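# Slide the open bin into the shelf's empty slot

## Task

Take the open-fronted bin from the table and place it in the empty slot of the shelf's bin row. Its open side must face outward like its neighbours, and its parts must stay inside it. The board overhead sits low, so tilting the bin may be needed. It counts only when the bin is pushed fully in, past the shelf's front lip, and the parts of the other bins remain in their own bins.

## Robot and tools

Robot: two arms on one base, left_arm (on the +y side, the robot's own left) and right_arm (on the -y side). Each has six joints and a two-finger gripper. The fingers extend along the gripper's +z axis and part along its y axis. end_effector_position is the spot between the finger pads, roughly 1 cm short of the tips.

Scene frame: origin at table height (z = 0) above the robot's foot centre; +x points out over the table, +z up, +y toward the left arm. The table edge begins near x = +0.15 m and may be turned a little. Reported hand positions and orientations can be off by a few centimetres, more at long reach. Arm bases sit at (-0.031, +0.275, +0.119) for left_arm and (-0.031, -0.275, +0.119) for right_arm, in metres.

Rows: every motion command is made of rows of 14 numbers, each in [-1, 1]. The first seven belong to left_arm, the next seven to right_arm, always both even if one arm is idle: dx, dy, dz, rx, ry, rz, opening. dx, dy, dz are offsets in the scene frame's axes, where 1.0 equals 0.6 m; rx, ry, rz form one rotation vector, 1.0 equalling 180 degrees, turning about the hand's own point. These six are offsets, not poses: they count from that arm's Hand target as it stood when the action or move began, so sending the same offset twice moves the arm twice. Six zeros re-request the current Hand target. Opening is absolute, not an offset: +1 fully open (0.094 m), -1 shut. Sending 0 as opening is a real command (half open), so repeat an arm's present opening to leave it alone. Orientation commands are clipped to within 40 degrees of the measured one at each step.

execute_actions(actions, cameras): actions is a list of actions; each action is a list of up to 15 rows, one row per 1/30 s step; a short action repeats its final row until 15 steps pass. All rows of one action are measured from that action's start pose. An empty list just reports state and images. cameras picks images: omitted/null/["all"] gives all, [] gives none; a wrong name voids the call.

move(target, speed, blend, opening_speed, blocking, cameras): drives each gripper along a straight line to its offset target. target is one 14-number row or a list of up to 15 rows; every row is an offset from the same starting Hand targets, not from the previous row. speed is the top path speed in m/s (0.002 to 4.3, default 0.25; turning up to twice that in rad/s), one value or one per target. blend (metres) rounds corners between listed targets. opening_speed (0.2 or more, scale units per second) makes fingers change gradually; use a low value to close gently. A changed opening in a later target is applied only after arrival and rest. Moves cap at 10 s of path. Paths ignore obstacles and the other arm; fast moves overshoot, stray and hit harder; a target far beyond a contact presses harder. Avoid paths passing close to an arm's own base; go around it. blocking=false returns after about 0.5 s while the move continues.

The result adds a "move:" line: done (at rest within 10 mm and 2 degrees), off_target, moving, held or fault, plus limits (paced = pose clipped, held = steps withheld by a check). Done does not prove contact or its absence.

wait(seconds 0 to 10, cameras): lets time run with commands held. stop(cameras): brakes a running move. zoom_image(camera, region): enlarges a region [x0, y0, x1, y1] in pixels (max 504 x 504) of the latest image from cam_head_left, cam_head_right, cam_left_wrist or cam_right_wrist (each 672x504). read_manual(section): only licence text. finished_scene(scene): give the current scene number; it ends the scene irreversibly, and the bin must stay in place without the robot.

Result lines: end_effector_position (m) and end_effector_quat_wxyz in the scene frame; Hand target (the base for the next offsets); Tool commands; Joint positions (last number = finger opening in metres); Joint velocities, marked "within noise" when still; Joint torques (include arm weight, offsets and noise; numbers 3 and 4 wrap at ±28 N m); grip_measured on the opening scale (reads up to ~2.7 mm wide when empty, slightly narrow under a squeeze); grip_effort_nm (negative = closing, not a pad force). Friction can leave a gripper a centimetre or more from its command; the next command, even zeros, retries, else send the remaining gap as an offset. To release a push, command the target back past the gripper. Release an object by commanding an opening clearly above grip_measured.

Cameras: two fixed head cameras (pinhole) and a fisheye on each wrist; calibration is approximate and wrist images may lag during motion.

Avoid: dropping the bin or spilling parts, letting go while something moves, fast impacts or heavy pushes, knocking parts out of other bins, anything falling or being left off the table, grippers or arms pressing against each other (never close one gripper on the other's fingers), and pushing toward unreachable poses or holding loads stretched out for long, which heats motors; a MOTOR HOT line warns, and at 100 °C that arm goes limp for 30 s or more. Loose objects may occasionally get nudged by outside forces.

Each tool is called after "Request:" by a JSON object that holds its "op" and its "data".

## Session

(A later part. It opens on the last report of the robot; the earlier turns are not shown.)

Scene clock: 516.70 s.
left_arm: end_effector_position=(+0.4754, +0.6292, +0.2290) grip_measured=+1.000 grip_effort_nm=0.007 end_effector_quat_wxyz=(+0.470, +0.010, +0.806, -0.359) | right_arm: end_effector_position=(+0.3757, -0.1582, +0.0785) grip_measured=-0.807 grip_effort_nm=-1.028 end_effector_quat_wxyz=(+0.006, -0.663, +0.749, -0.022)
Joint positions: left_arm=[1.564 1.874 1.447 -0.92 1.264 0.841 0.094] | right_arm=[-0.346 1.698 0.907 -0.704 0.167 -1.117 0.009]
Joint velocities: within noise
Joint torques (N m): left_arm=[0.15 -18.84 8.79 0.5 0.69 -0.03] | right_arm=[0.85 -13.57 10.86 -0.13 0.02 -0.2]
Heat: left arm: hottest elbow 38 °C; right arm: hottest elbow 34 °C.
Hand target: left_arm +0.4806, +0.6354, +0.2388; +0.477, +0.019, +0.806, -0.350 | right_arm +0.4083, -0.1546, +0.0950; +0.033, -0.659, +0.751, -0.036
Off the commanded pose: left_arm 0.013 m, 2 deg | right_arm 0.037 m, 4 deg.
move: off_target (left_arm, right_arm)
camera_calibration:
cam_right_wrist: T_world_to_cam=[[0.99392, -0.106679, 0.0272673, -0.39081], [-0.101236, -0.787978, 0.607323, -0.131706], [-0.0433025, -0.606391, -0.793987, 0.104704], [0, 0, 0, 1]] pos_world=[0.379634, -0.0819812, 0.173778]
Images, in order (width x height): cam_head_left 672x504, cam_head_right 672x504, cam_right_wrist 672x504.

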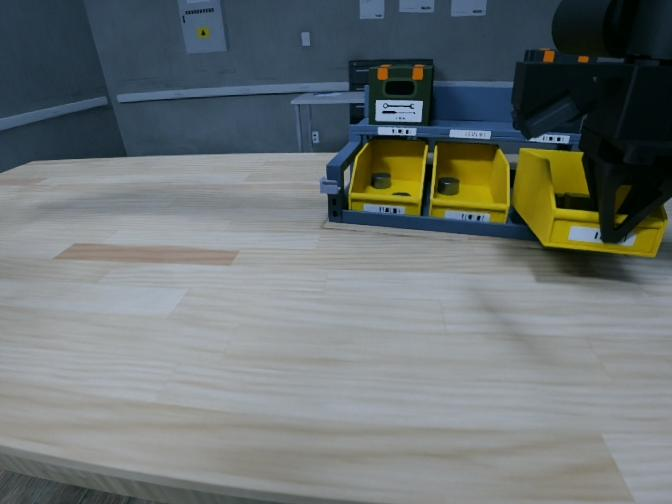

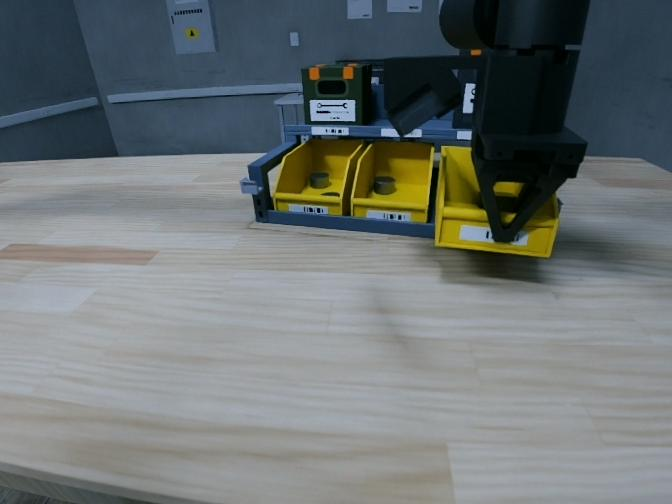

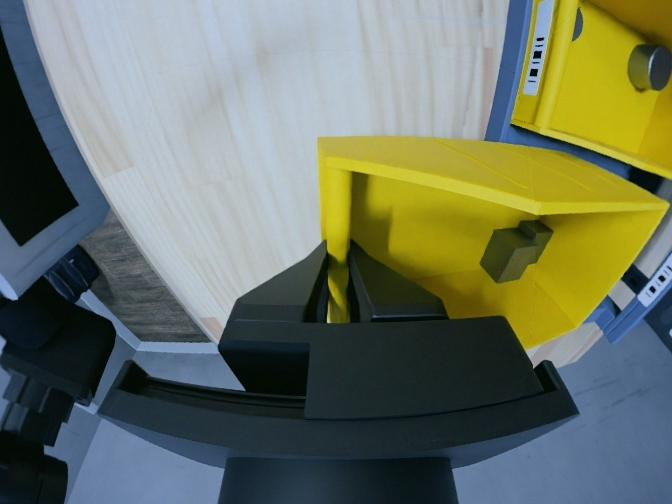

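Request:
{"op": "zoom_image", "data": {"camera": "cam_right_wrist", "region": [572, 280, 632, 350]}}

Scaled by 7.200 from the camera's 672x504 image, which has a finer 960x720 frame.

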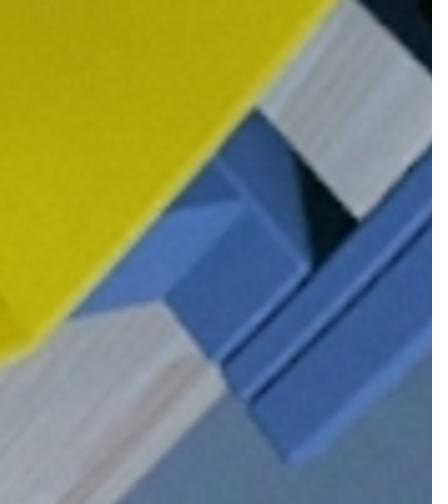

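Request:
{"op": "move", "data": {"target": [0,0,0,0,0,0,1, 0.1043,-0.0152,-0.0275,0,0,0,-0.95], "speed": 0.08, "cameras": ["cam_head_left","cam_head_right","cam_right_wrist"]}}

Request:
{"op": "zoom_image", "data": {"camera": "cam_head_left", "region": [470, 110, 650, 260]}}

Request:
{"op": "zoom_image", "data": {"camera": "cam_right_wrist", "region": [472, 60, 672, 380]}}

Scene clock: 704.43 s.
left_arm: end_effector_position=(+0.4754, +0.6292, +0.2290) grip_measured=+1.000 grip_effort_nm=0.007 end_effector_quat_wxyz=(+0.470, +0.010, +0.806, -0.359) | right_arm: end_effector_position=(+0.4371, -0.1652, +0.0605) grip_measured=-0.807 grip_effort_nm=-1.028 end_effector_quat_wxyz=(+0.005, -0.662, +0.749, -0.020)
Joint positions: left_arm=[1.564 1.874 1.447 -0.92 1.264 0.841 0.094] | right_arm=[-0.409 1.836 1.074 -0.725 0.158 -1.18 0.009]
Joint velocities: within noise
Joint torques (N m): left_arm=[0.15 -18.73 8.81 0.49 0.69 -0.01] | right_arm=[1.26 -15.91 11.14 -0.1 -0.02 -0.22]
Heat: left arm: hottest elbow 38 °C; right arm: hottest elbow 39 °C.
Hand target: left_arm +0.4806, +0.6354, +0.2388; +0.477, +0.019, +0.806, -0.350 | right_arm +0.4709, -0.1637, +0.0785; +0.033, -0.659, +0.751, -0.036
Off the commanded pose: left_arm 0.013 m, 2 deg | right_arm 0.038 m, 4 deg.
move: off_target (left_arm, right_arm)
camera_calibration:
cam_right_wrist: T_world_to_cam=[[0.993951, -0.107271, 0.0235293, -0.45201], [-0.099539, -0.789454, 0.605686, -0.121017], [-0.0463973, -0.604364, -0.795356, 0.0905817], [0, 0, 0, 1]] pos_world=[0.441433, -0.0892806, 0.155978]
Images, in order (width x height): cam_head_left 672x504, cam_head_right 672x504, cam_right_wrist 672x504.

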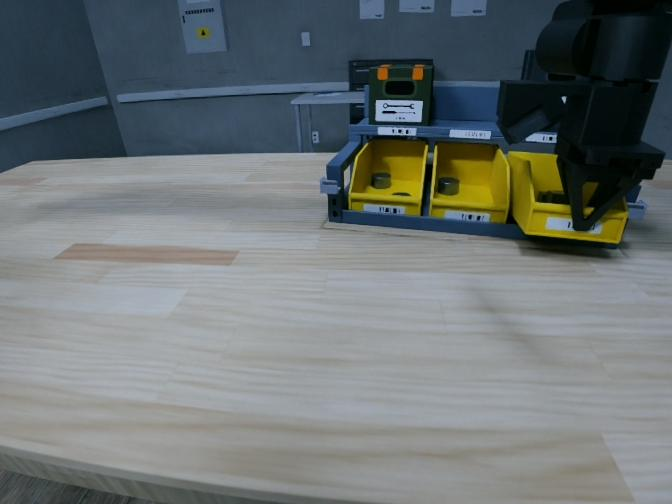

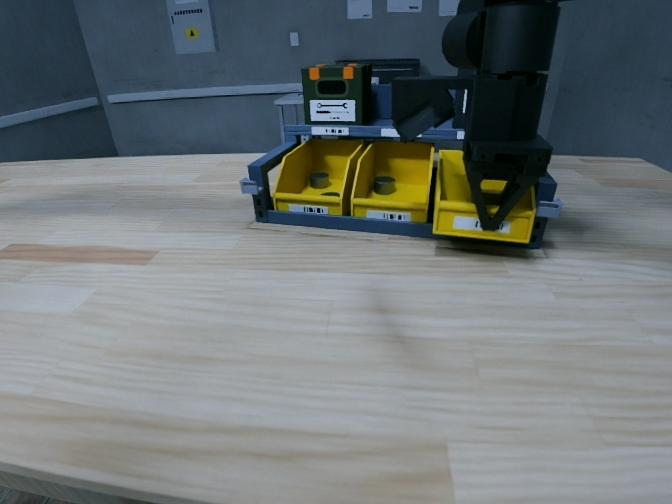

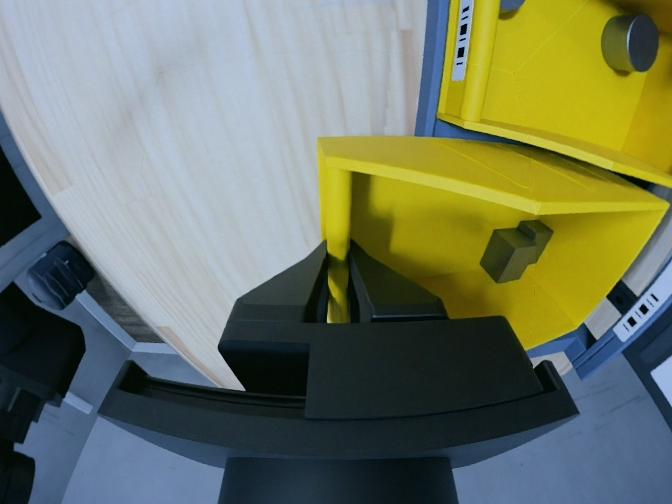

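Scaled by 2.800 from the camera's 672x504 image, which has a finer 960x720 frame.

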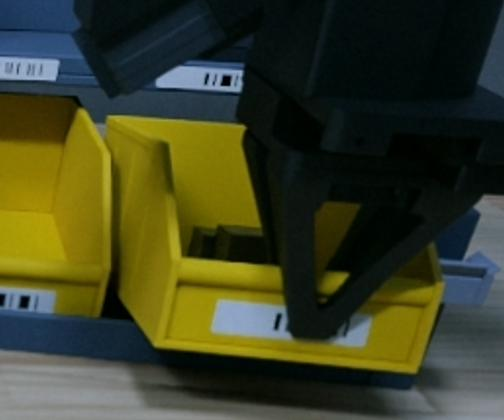

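Scaled by 1.575 from the camera's 672x504 image, which has a finer 960x720 frame.

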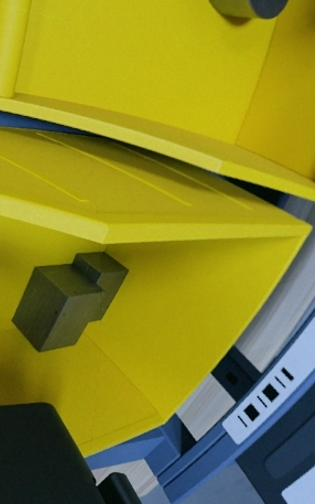

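Request:
{"op": "zoom_image", "data": {"camera": "cam_right_wrist", "region": [542, 270, 672, 390]}}

Request:
{"op": "zoom_image", "data": {"camera": "cam_right_wrist", "region": [540, 130, 672, 240]}}

Scaled by 3.877 from the camera's 672x504 image, which has a finer 960x720 frame.

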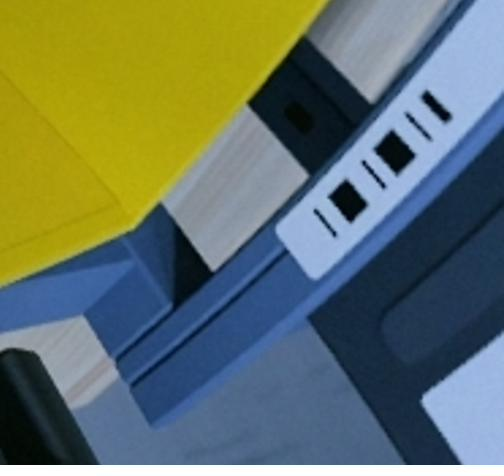

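Scaled by 3.818 from the camera's 672x504 image, which has a finer 960x720 frame.

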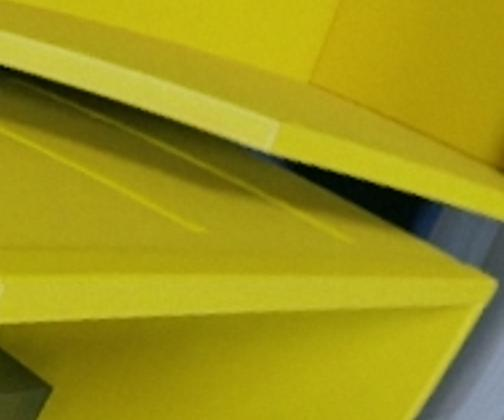

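Request:
{"op": "move", "data": {"target": [0,0,0,0,0,0,1, 0.0618,-0.0088,-0.0125,-0.0022,-0.0178,0,-0.95], "speed": 0.08, "cameras": ["cam_head_left","cam_head_right","cam_right_wrist"]}}

Request:
{"op": "zoom_image", "data": {"camera": "cam_head_left", "region": [470, 110, 650, 260]}}

Request:
{"op": "zoom_image", "data": {"camera": "cam_right_wrist", "region": [372, 60, 672, 380]}}

Scene clock: 745.93 s.
left_arm: end_effector_position=(+0.4754, +0.6292, +0.2290) grip_measured=+1.000 grip_effort_nm=0.007 end_effector_quat_wxyz=(+0.470, +0.010, +0.806, -0.359) | right_arm: end_effector_position=(+0.4682, -0.1700, +0.0520) grip_measured=-0.807 grip_effort_nm=-1.023 end_effector_quat_wxyz=(+0.016, -0.663, +0.747, -0.034)
Joint positions: left_arm=[1.564 1.874 1.447 -0.92 1.264 0.841 0.094] | right_arm=[-0.433 1.89 1.138 -0.7 0.17 -1.211 0.009]
Joint velocities: within noise
Joint torques (N m): left_arm=[0.15 -18.84 8.84 0.54 0.69 -0.01] | right_arm=[1.44 -16.91 11.33 0.64 0.12 -0.21]
Heat: left arm: hottest elbow 39 °C; right arm: hottest elbow 40 °C.
Hand target: left_arm +0.4806, +0.6354, +0.2388; +0.477, +0.019, +0.806, -0.350 | right_arm +0.5080, -0.1689, +0.0710; +0.052, -0.658, +0.749, -0.057
Off the commanded pose: left_arm 0.013 m, 2 deg | right_arm 0.044 m, 5 deg.
move: off_target (left_arm, right_arm)
camera_calibration:
cam_right_wrist: T_world_to_cam=[[0.992952, -0.10356, 0.0576304, -0.483877], [-0.117212, -0.78619, 0.606767, -0.10766], [-0.0175282, -0.609245, -0.792788, 0.0678962], [0, 0, 0, 1]] pos_world=[0.469038, -0.0933857, 0.147038]
Images, in order (width x height): cam_head_left 672x504, cam_head_right 672x504, cam_right_wrist 672x504.

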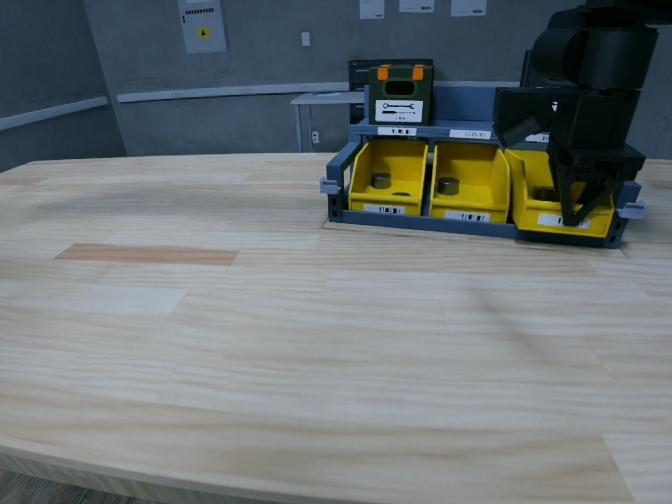

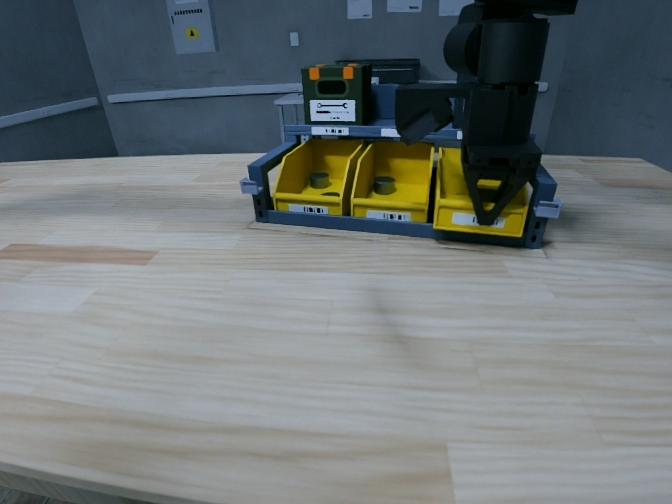

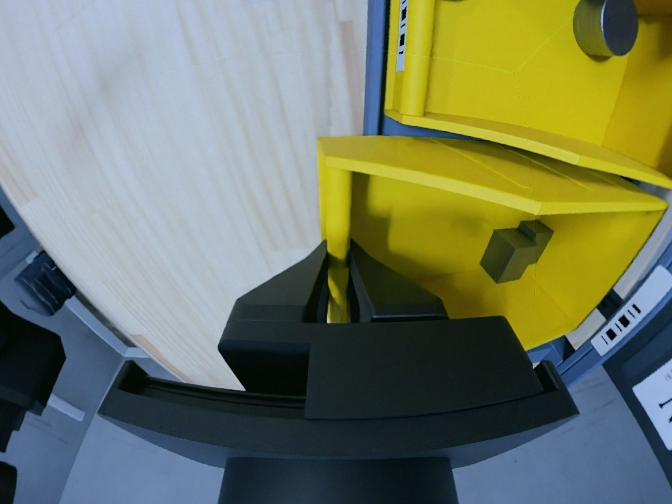

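Scaled by 2.800 from the camera's 672x504 image, which has a finer 960x720 frame.

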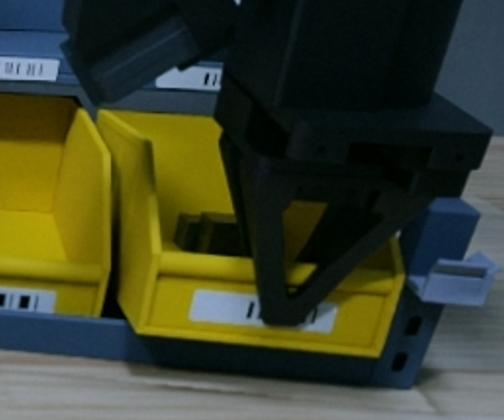

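Scaled by 1.575 from the camera's 672x504 image, which has a finer 960x720 frame.

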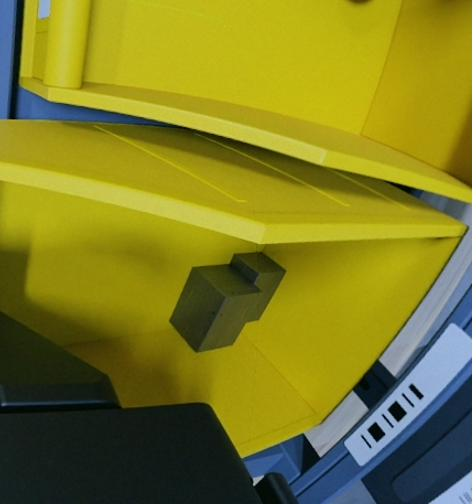

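Request:
{"op": "move", "data": {"target": [0,0,0,0,0,0,1, 0.0597,-0.0075,-0.0067,-0.0014,-0.0111,0,-0.95], "speed": 0.08, "cameras": ["cam_head_left","cam_head_right","cam_right_wrist"]}}

Request:
{"op": "zoom_image", "data": {"camera": "cam_head_left", "region": [470, 110, 650, 260]}}

Request:
{"op": "zoom_image", "data": {"camera": "cam_right_wrist", "region": [252, 40, 672, 380]}}

Scene clock: 764.40 s.
left_arm: end_effector_position=(+0.4754, +0.6292, +0.2290) grip_measured=+1.000 grip_effort_nm=0.012 end_effector_quat_wxyz=(+0.470, +0.010, +0.806, -0.359) | right_arm: end_effector_position=(+0.5040, -0.1733, +0.0473) grip_measured=-0.807 grip_effort_nm=-1.023 end_effector_quat_wxyz=(+0.029, -0.662, +0.747, -0.046)
Joint positions: left_arm=[1.564 1.874 1.447 -0.92 1.264 0.841 0.094] | right_arm=[-0.453 1.945 1.221 -0.69 0.178 -1.237 0.009]
Joint velocities: within noise
Joint torques (N m): left_arm=[0.26 -18.73 8.8 0.53 0.69 -0.02] | right_arm=[1.44 -17.55 11.63 0.73 0.11 -0.25]
Heat: left arm: hottest elbow 39 °C; right arm: hottest elbow 39 °C.
Hand target: left_arm +0.4806, +0.6354, +0.2388; +0.477, +0.019, +0.806, -0.350 | right_arm +0.5438, -0.1734, +0.0671; +0.063, -0.657, +0.748, -0.070
Off the commanded pose: left_arm 0.013 m, 2 deg | right_arm 0.044 m, 5 deg.
move: off_target (left_arm, right_arm)
camera_calibration:
cam_right_wrist: T_world_to_cam=[[0.990249, -0.103566, 0.0931747, -0.519799], [-0.138912, -0.784623, 0.604211, -0.0920383], [0.0105313, -0.611262, -0.791358, 0.0482011], [0, 0, 0, 1]] pos_world=[0.501437, -0.0965854, 0.142187]
Images, in order (width x height): cam_head_left 672x504, cam_head_right 672x504, cam_right_wrist 672x504.

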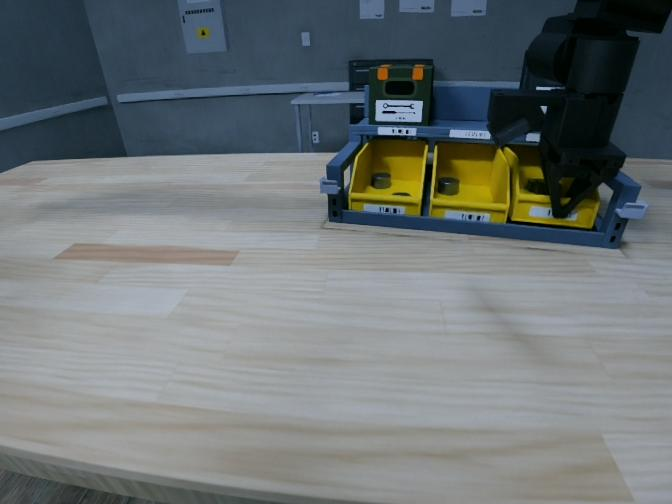

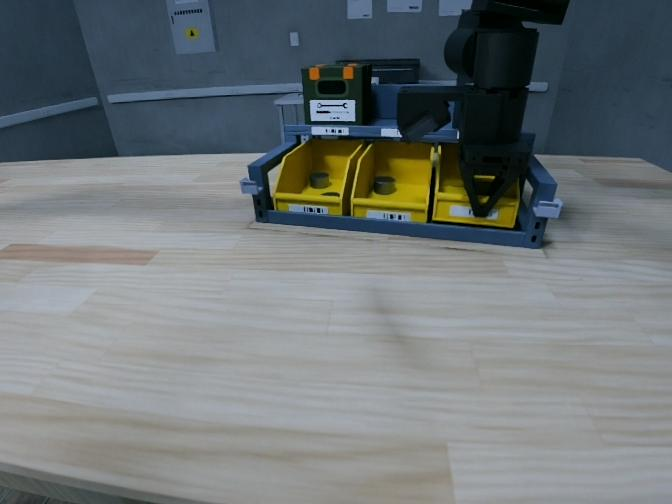

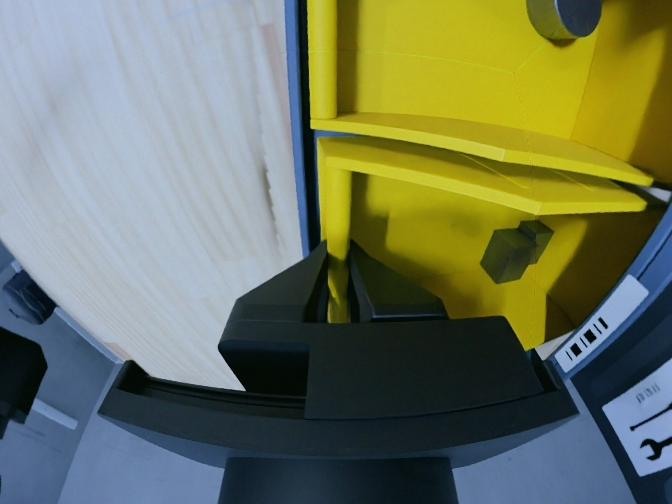

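Scaled by 2.800 from the camera's 672x504 image, which has a finer 960x720 frame.

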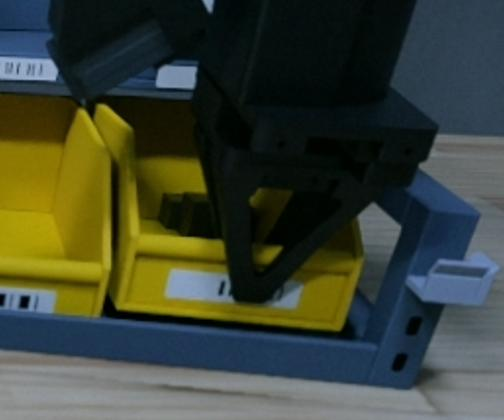

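Scaled by 1.200 from the camera's 672x504 image, which has a finer 960x720 frame.

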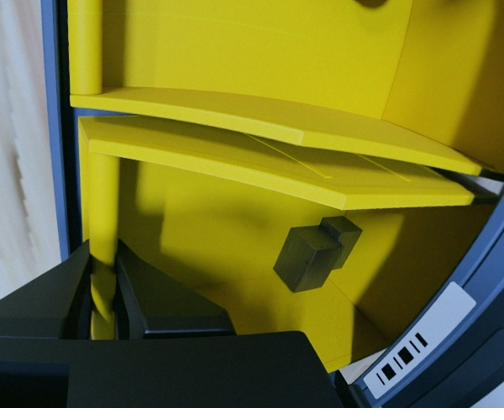

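Request:
{"op": "move", "data": {"target": [0,0,0,0,0,0,1, 0.005,-0.001,-0.034,-0.0044,-0.0361,0,-0.95], "speed": 0.05, "cameras": ["cam_head_left","cam_head_right","cam_right_wrist"]}}

Request:
{"op": "zoom_image", "data": {"camera": "cam_head_left", "region": [470, 110, 650, 260]}}

Request:
{"op": "zoom_image", "data": {"camera": "cam_right_wrist", "region": [252, 40, 672, 380]}}

Scene clock: 789.20 s.
left_arm: end_effector_position=(+0.4754, +0.6292, +0.2290) grip_measured=+1.000 grip_effort_nm=0.002 end_effector_quat_wxyz=(+0.470, +0.010, +0.806, -0.359) | right_arm: end_effector_position=(+0.5134, -0.1724, +0.0344) grip_measured=-0.807 grip_effort_nm=-1.023 end_effector_quat_wxyz=(+0.064, -0.658, +0.746, -0.081)
Joint positions: left_arm=[1.564 1.874 1.447 -0.92 1.264 0.841 0.094] | right_arm=[-0.45 1.952 1.17 -0.535 0.205 -1.246 0.009]
Joint velocities: within noise
Joint torques (N m): left_arm=[0.15 -18.84 8.8 0.51 0.68 -0.01] | right_arm=[1.32 -17.26 8.61 2.63 0.48 -0.29]
Heat: left arm: hottest elbow 39 °C; right arm: hottest elbow 39 °C.
Hand target: left_arm +0.4806, +0.6354, +0.2388; +0.477, +0.019, +0.806, -0.350 | right_arm +0.5469, -0.1739, +0.0467; +0.101, -0.652, +0.743, -0.112
Off the commanded pose: left_arm 0.013 m, 2 deg | right_arm 0.036 m, 6 deg.
move: off_target (left_arm, right_arm)
camera_calibration:
cam_right_wrist: T_world_to_cam=[[0.975665, -0.106634, 0.191593, -0.524218], [-0.201442, -0.781015, 0.591132, -0.0489361], [0.086602, -0.615341, -0.783489, -0.00156084], [0, 0, 0, 1]] pos_world=[0.501738, -0.0950798, 0.128141]
Images, in order (width x height): cam_head_left 672x504, cam_head_right 672x504, cam_right_wrist 672x504.

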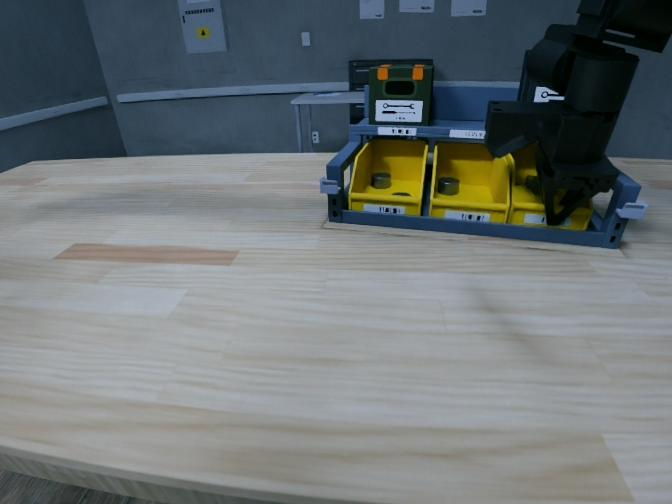

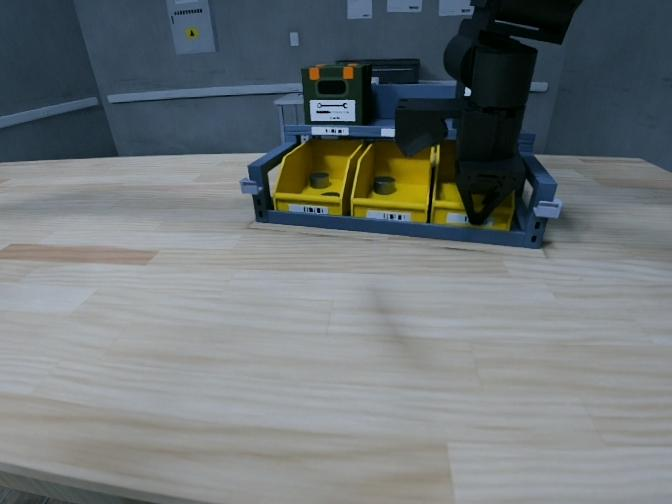

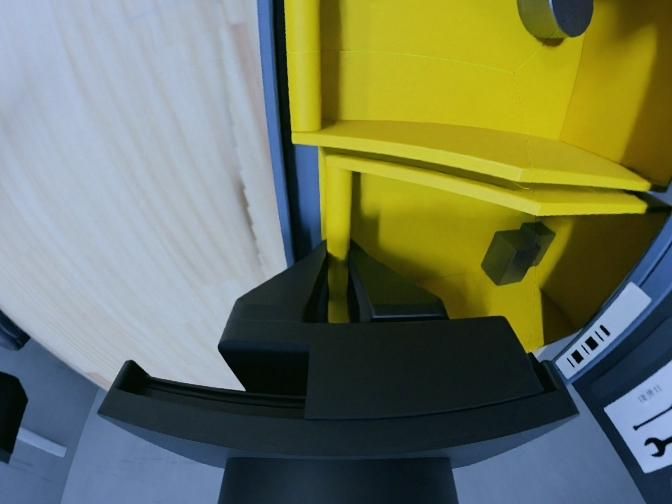

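Scaled by 2.800 from the camera's 672x504 image, which has a finer 960x720 frame.

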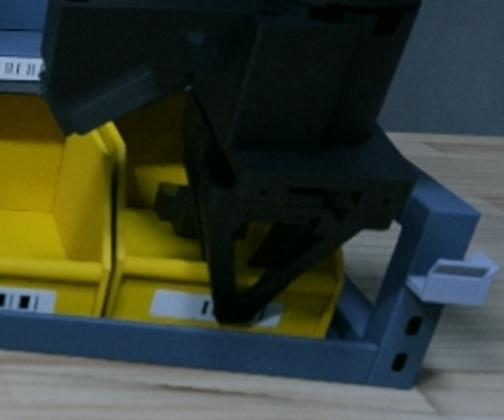

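Scaled by 1.200 from the camera's 672x504 image, which has a finer 960x720 frame.

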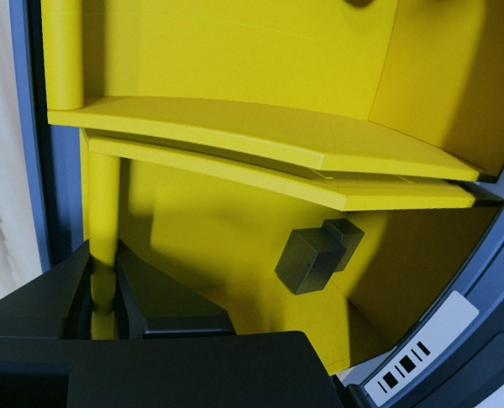

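Request:
{"op": "move", "data": {"target": [0,0,0,0,0,0,1, 0,-0.0055,-0.018,0,0,0,-0.95], "speed": 0.04, "cameras": ["cam_head_left","cam_head_right","cam_right_wrist"]}}

Request:
{"op": "zoom_image", "data": {"camera": "cam_head_left", "region": [490, 130, 630, 250]}}

Request:
{"op": "zoom_image", "data": {"camera": "cam_right_wrist", "region": [252, 40, 672, 380]}}

Scene clock: 806.97 s.
left_arm: end_effector_position=(+0.4754, +0.6292, +0.2290) grip_measured=+1.000 grip_effort_nm=0.012 end_effector_quat_wxyz=(+0.470, +0.010, +0.806, -0.359) | right_arm: end_effector_position=(+0.5134, -0.1725, +0.0334) grip_measured=-0.807 grip_effort_nm=-1.028 end_effector_quat_wxyz=(+0.066, -0.658, +0.745, -0.083)
Joint positions: left_arm=[1.564 1.874 1.447 -0.92 1.264 0.841 0.094] | right_arm=[-0.45 1.952 1.165 -0.523 0.206 -1.249 0.009]
Joint velocities: within noise
Joint torques (N m): left_arm=[0.09 -18.84 8.79 0.53 0.68 -0.02] | right_arm=[0.79 -16.26 8.38 3.11 0.33 -0.33]
Heat: left arm: hottest elbow 39 °C; right arm: hottest elbow 39 °C.
Hand target: left_arm +0.4806, +0.6354, +0.2388; +0.477, +0.019, +0.806, -0.350 | right_arm +0.5468, -0.1773, +0.0358; +0.101, -0.652, +0.743, -0.112
Off the commanded pose: left_arm 0.013 m, 2 deg | right_arm 0.034 m, 5 deg.
move: off_target (left_arm, right_arm)
camera_calibration:
cam_right_wrist: T_world_to_cam=[[0.974671, -0.104618, 0.197665, -0.523322], [-0.203573, -0.780971, 0.59046, -0.0473645], [0.0925975, -0.615743, -0.782487, -0.0055926], [0, 0, 0, 1]] pos_world=[0.500943, -0.0951829, 0.127033]
Images, in order (width x height): cam_head_left 672x504, cam_head_right 672x504, cam_right_wrist 672x504.

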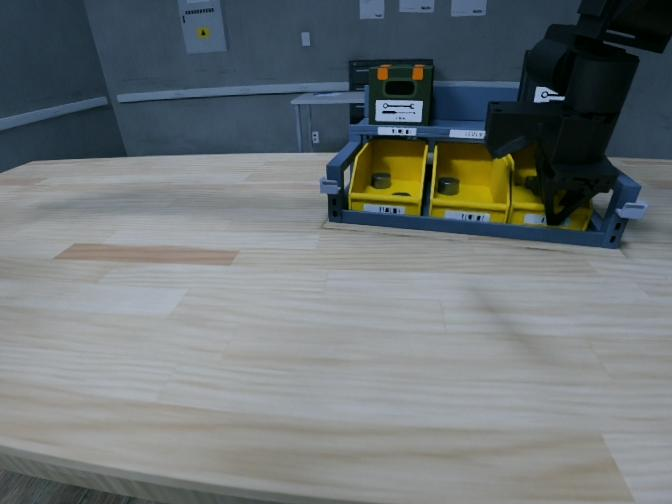

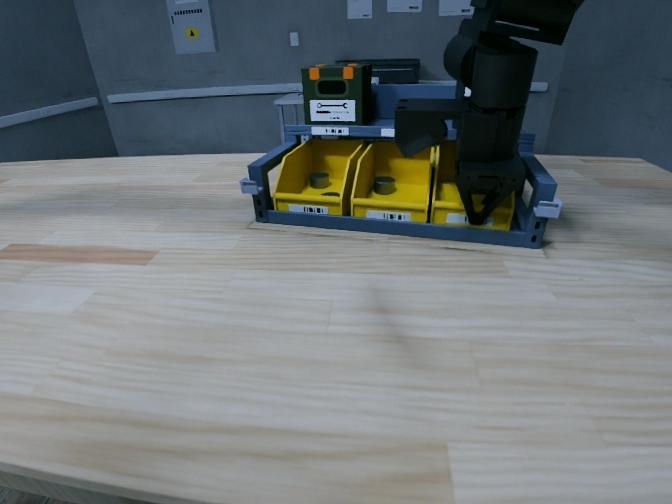

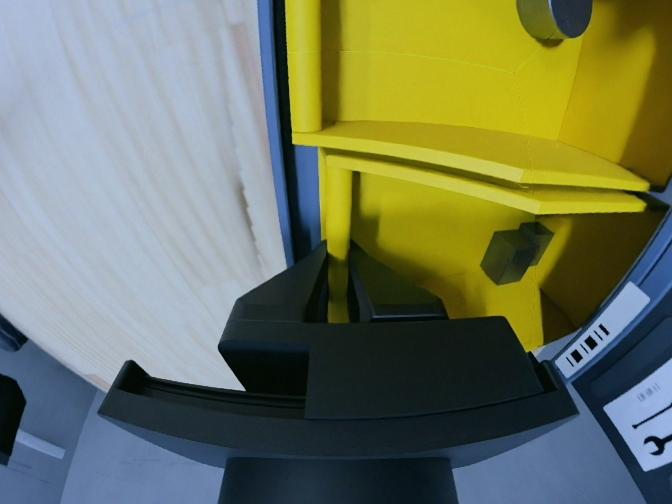

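Scaled by 3.600 from the camera's 672x504 image, which has a finer 960x720 frame.

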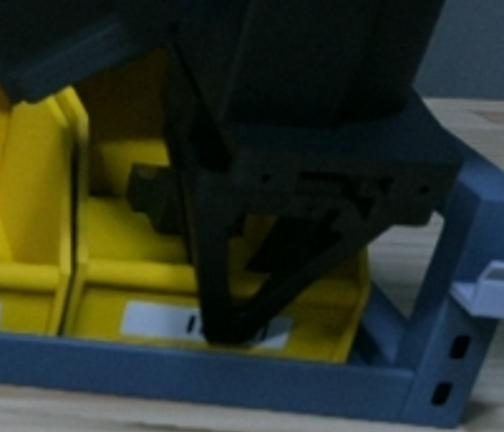

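Scaled by 1.200 from the camera's 672x504 image, which has a finer 960x720 frame.

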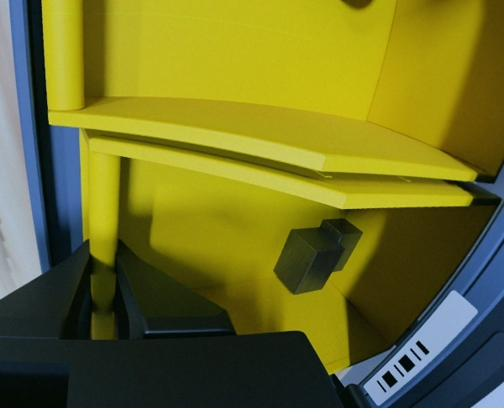

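Request:
{"op": "move", "data": {"target": [0,0,0,0,0,0,1, 0,-0.003,-0.0167,0,0,0,-0.95], "speed": 0.04, "cameras": ["cam_head_left","cam_head_right","cam_right_wrist"]}}

Request:
{"op": "zoom_image", "data": {"camera": "cam_head_left", "region": [490, 130, 630, 250]}}

Request:
{"op": "zoom_image", "data": {"camera": "cam_head_right", "region": [410, 130, 570, 255]}}

Scene clock: 820.93 s.
left_arm: end_effector_position=(+0.4754, +0.6292, +0.2290) grip_measured=+1.000 grip_effort_nm=0.007 end_effector_quat_wxyz=(+0.470, +0.010, +0.806, -0.359) | right_arm: end_effector_position=(+0.5133, -0.1727, +0.0325) grip_measured=-0.807 grip_effort_nm=-1.028 end_effector_quat_wxyz=(+0.068, -0.659, +0.744, -0.086)
Joint positions: left_arm=[1.564 1.874 1.447 -0.92 1.264 0.841 0.094] | right_arm=[-0.45 1.952 1.16 -0.513 0.208 -1.252 0.009]
Joint velocities: within noise
Joint torques (N m): left_arm=[0.15 -18.78 8.81 0.5 0.68 -0.02] | right_arm=[0.38 -14.8 8.65 3.48 0.18 -0.39]
Heat: left arm: hottest elbow 39 °C; right arm: hottest elbow 38 °C.
Hand target: left_arm +0.4806, +0.6354, +0.2388; +0.477, +0.019, +0.806, -0.350 | right_arm +0.5468, -0.1791, +0.0258; +0.101, -0.652, +0.743, -0.112
Off the commanded pose: left_arm 0.013 m, 2 deg | right_arm 0.035 m, 5 deg.
move: off_target (left_arm, right_arm)
camera_calibration:
cam_right_wrist: T_world_to_cam=[[0.973715, -0.103193, 0.203051, -0.522628], [-0.2058, -0.780591, 0.590191, -0.0458652], [0.0975961, -0.616465, -0.78131, -0.0091674], [0, 0, 0, 1]] pos_world=[0.500346, -0.095385, 0.126027]
Images, in order (width x height): cam_head_left 672x504, cam_head_right 672x504, cam_right_wrist 672x504.

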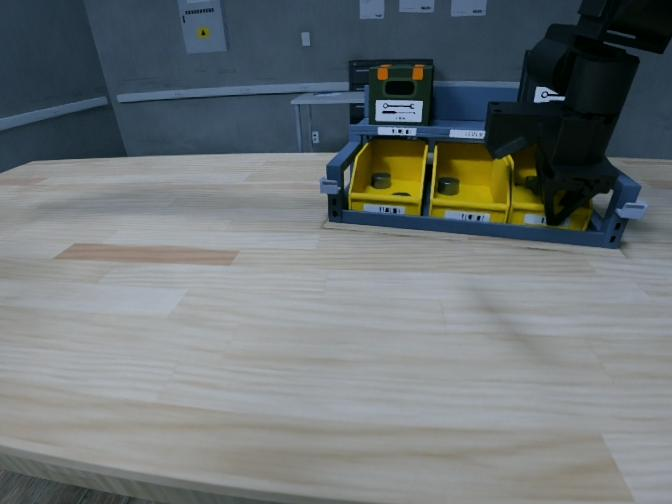

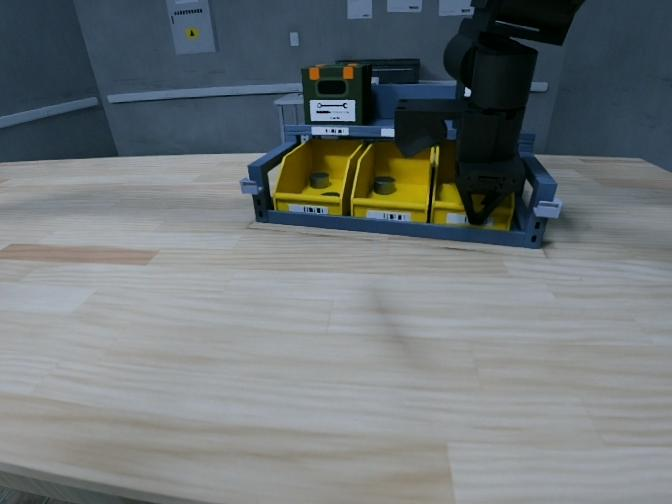

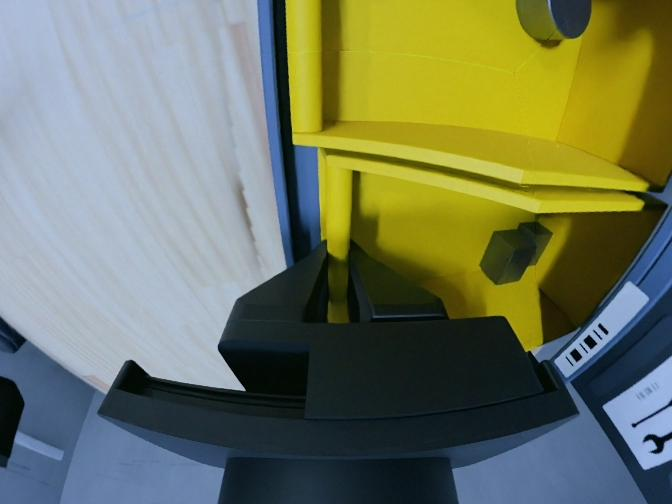

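Scaled by 3.600 from the camera's 672x504 image, which has a finer 960x720 frame.

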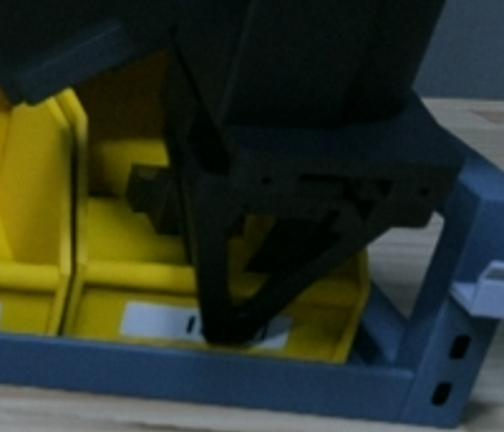

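Scaled by 3.150 from the camera's 672x504 image, which has a finer 960x720 frame.

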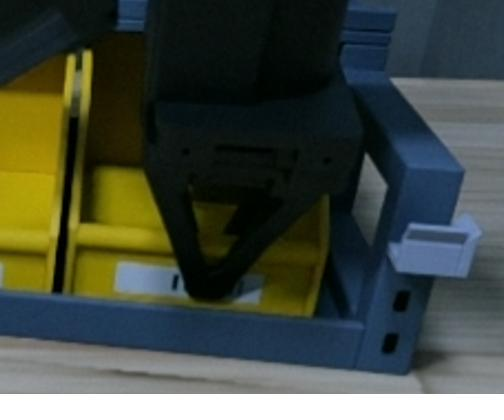

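Request:
{"op": "zoom_image", "data": {"camera": "cam_head_right", "region": [400, 180, 470, 240]}}

Request:
{"op": "zoom_image", "data": {"camera": "cam_head_left", "region": [480, 180, 550, 240]}}

Scaled by 7.200 from the camera's 672x504 image, which has a finer 960x720 frame.

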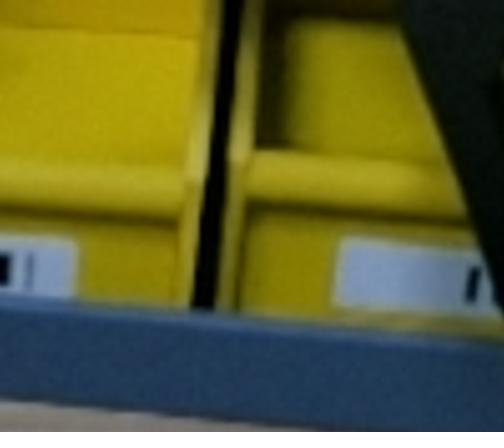

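Scaled by 7.200 from the camera's 672x504 image, which has a finer 960x720 frame.

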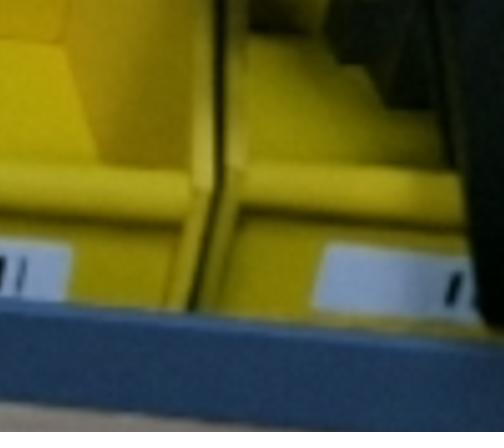

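Request:
{"op": "move", "data": {"target": [0,0,0,0,0,0,1, 0,0.005,0.0167,0,0,0,-0.95], "speed": 0.04, "cameras": []}}

Request:
{"op": "move", "data": {"target": [0,0,0,0,0,0,1, 0,0,0,0,0,0,-0.6], "speed": 0.04, "opening_speed": 0.25, "cameras": ["cam_head_left","cam_head_right","cam_right_wrist"]}}

Request:
{"op": "zoom_image", "data": {"camera": "cam_right_wrist", "region": [252, 40, 672, 380]}}

Request:
{"op": "zoom_image", "data": {"camera": "cam_head_right", "region": [400, 160, 540, 260]}}

Scene clock: 853.90 s.
left_arm: end_effector_position=(+0.4754, +0.6292, +0.2290) grip_measured=+1.000 grip_effort_nm=0.007 end_effector_quat_wxyz=(+0.470, +0.010, +0.806, -0.359) | right_arm: end_effector_position=(+0.5134, -0.1730, +0.0325) grip_measured=-0.807 grip_effort_nm=-1.028 end_effector_quat_wxyz=(+0.068, -0.659, +0.744, -0.086)
Joint positions: left_arm=[1.564 1.874 1.447 -0.92 1.264 0.841 0.094] | right_arm=[-0.45 1.952 1.16 -0.512 0.21 -1.252 0.009]
Joint velocities: within noise
Joint torques (N m): left_arm=[0.21 -18.73 8.77 0.5 0.69 -0.01] | right_arm=[1.03 -16.03 8.9 2.7 0.2 -0.33]
Heat: left arm: hottest elbow 39 °C; right arm: hottest elbow 36 °C.
Hand target: left_arm +0.4806, +0.6354, +0.2388; +0.477, +0.019, +0.806, -0.350 | right_arm +0.5467, -0.1761, +0.0357; +0.101, -0.652, +0.743, -0.112
Off the commanded pose: left_arm 0.013 m, 2 deg | right_arm 0.034 m, 5 deg.
move: off_target (left_arm, right_arm)
No camera images: "cameras" was empty.

Scene clock: 855.60 s.
left_arm: end_effector_position=(+0.4754, +0.6292, +0.2290) grip_measured=+1.000 grip_effort_nm=0.012 end_effector_quat_wxyz=(+0.470, +0.010, +0.806, -0.359) | right_arm: end_effector_position=(+0.5167, -0.1722, +0.0326) grip_measured=-0.602 grip_effort_nm=0.056 end_effector_quat_wxyz=(+0.073, -0.662, +0.741, -0.090)
Joint positions: left_arm=[1.564 1.874 1.447 -0.92 1.264 0.841 0.094] | right_arm=[-0.45 1.954 1.16 -0.497 0.21 -1.263 0.019]
Joint velocities: within noise
Joint torques (N m): left_arm=[0.21 -18.78 8.8 0.51 0.68 -0.02] | right_arm=[0.91 -16.26 8.99 2.37 0.17 -0.18]
Heat: left arm: hottest elbow 39 °C; right arm: hottest elbow 36 °C.
Hand target: left_arm +0.4806, +0.6354, +0.2388; +0.477, +0.019, +0.806, -0.350 | right_arm +0.5468, -0.1761, +0.0358; +0.101, -0.652, +0.743, -0.112
Off the commanded pose: left_arm 0.013 m, 2 deg | right_arm 0.030 m, 4 deg.
move: off_target (left_arm, right_arm)
camera_calibration:
cam_right_wrist: T_world_to_cam=[[0.971725, -0.0939379, 0.216622, -0.523672], [-0.206664, -0.782086, 0.587904, -0.0445641], [0.114191, -0.616049, -0.779387, -0.0176186], [0, 0, 0, 1]] pos_world=[0.501668, -0.0948996, 0.125907]
Images, in order (width x height): cam_head_left 672x504, cam_head_right 672x504, cam_right_wrist 672x504.

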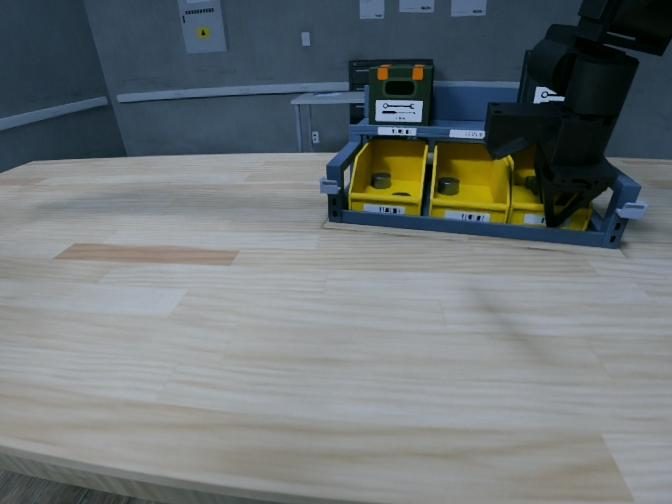

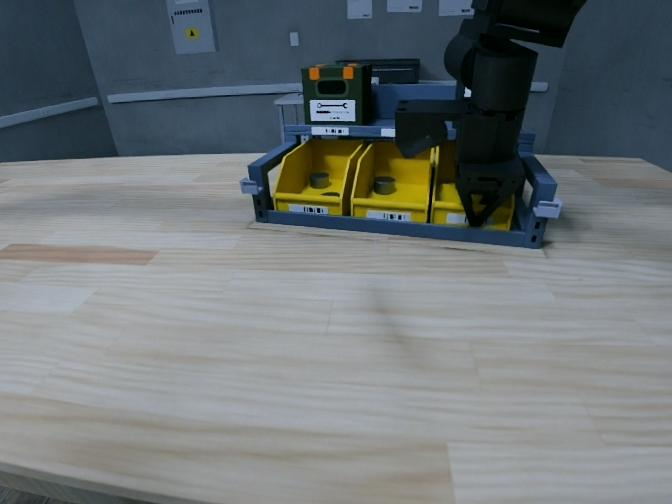

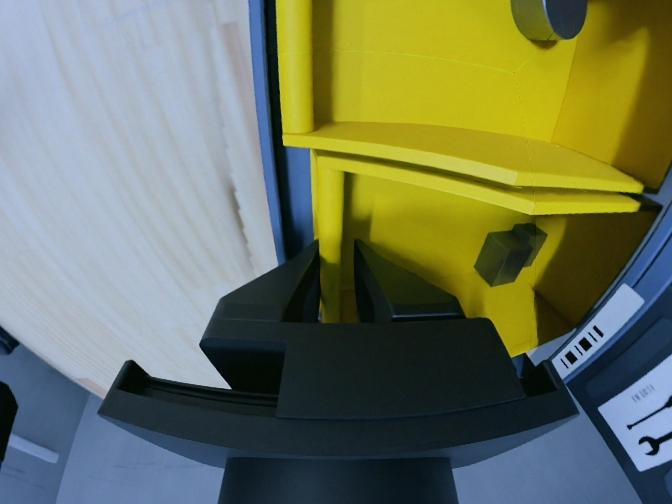

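Scaled by 1.200 from the camera's 672x504 image, which has a finer 960x720 frame.

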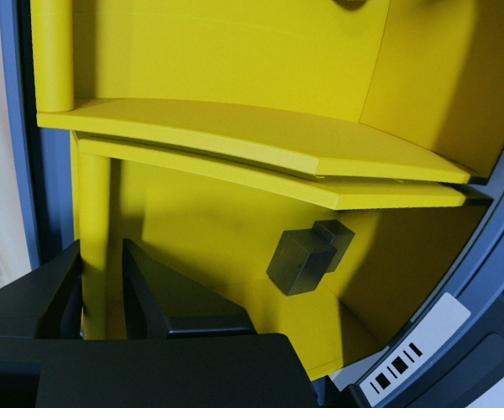

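Scaled by 3.600 from the camera's 672x504 image, which has a finer 960x720 frame.

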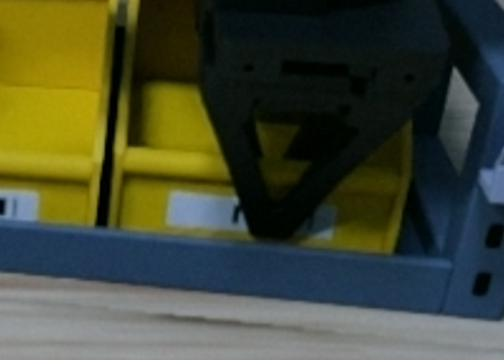

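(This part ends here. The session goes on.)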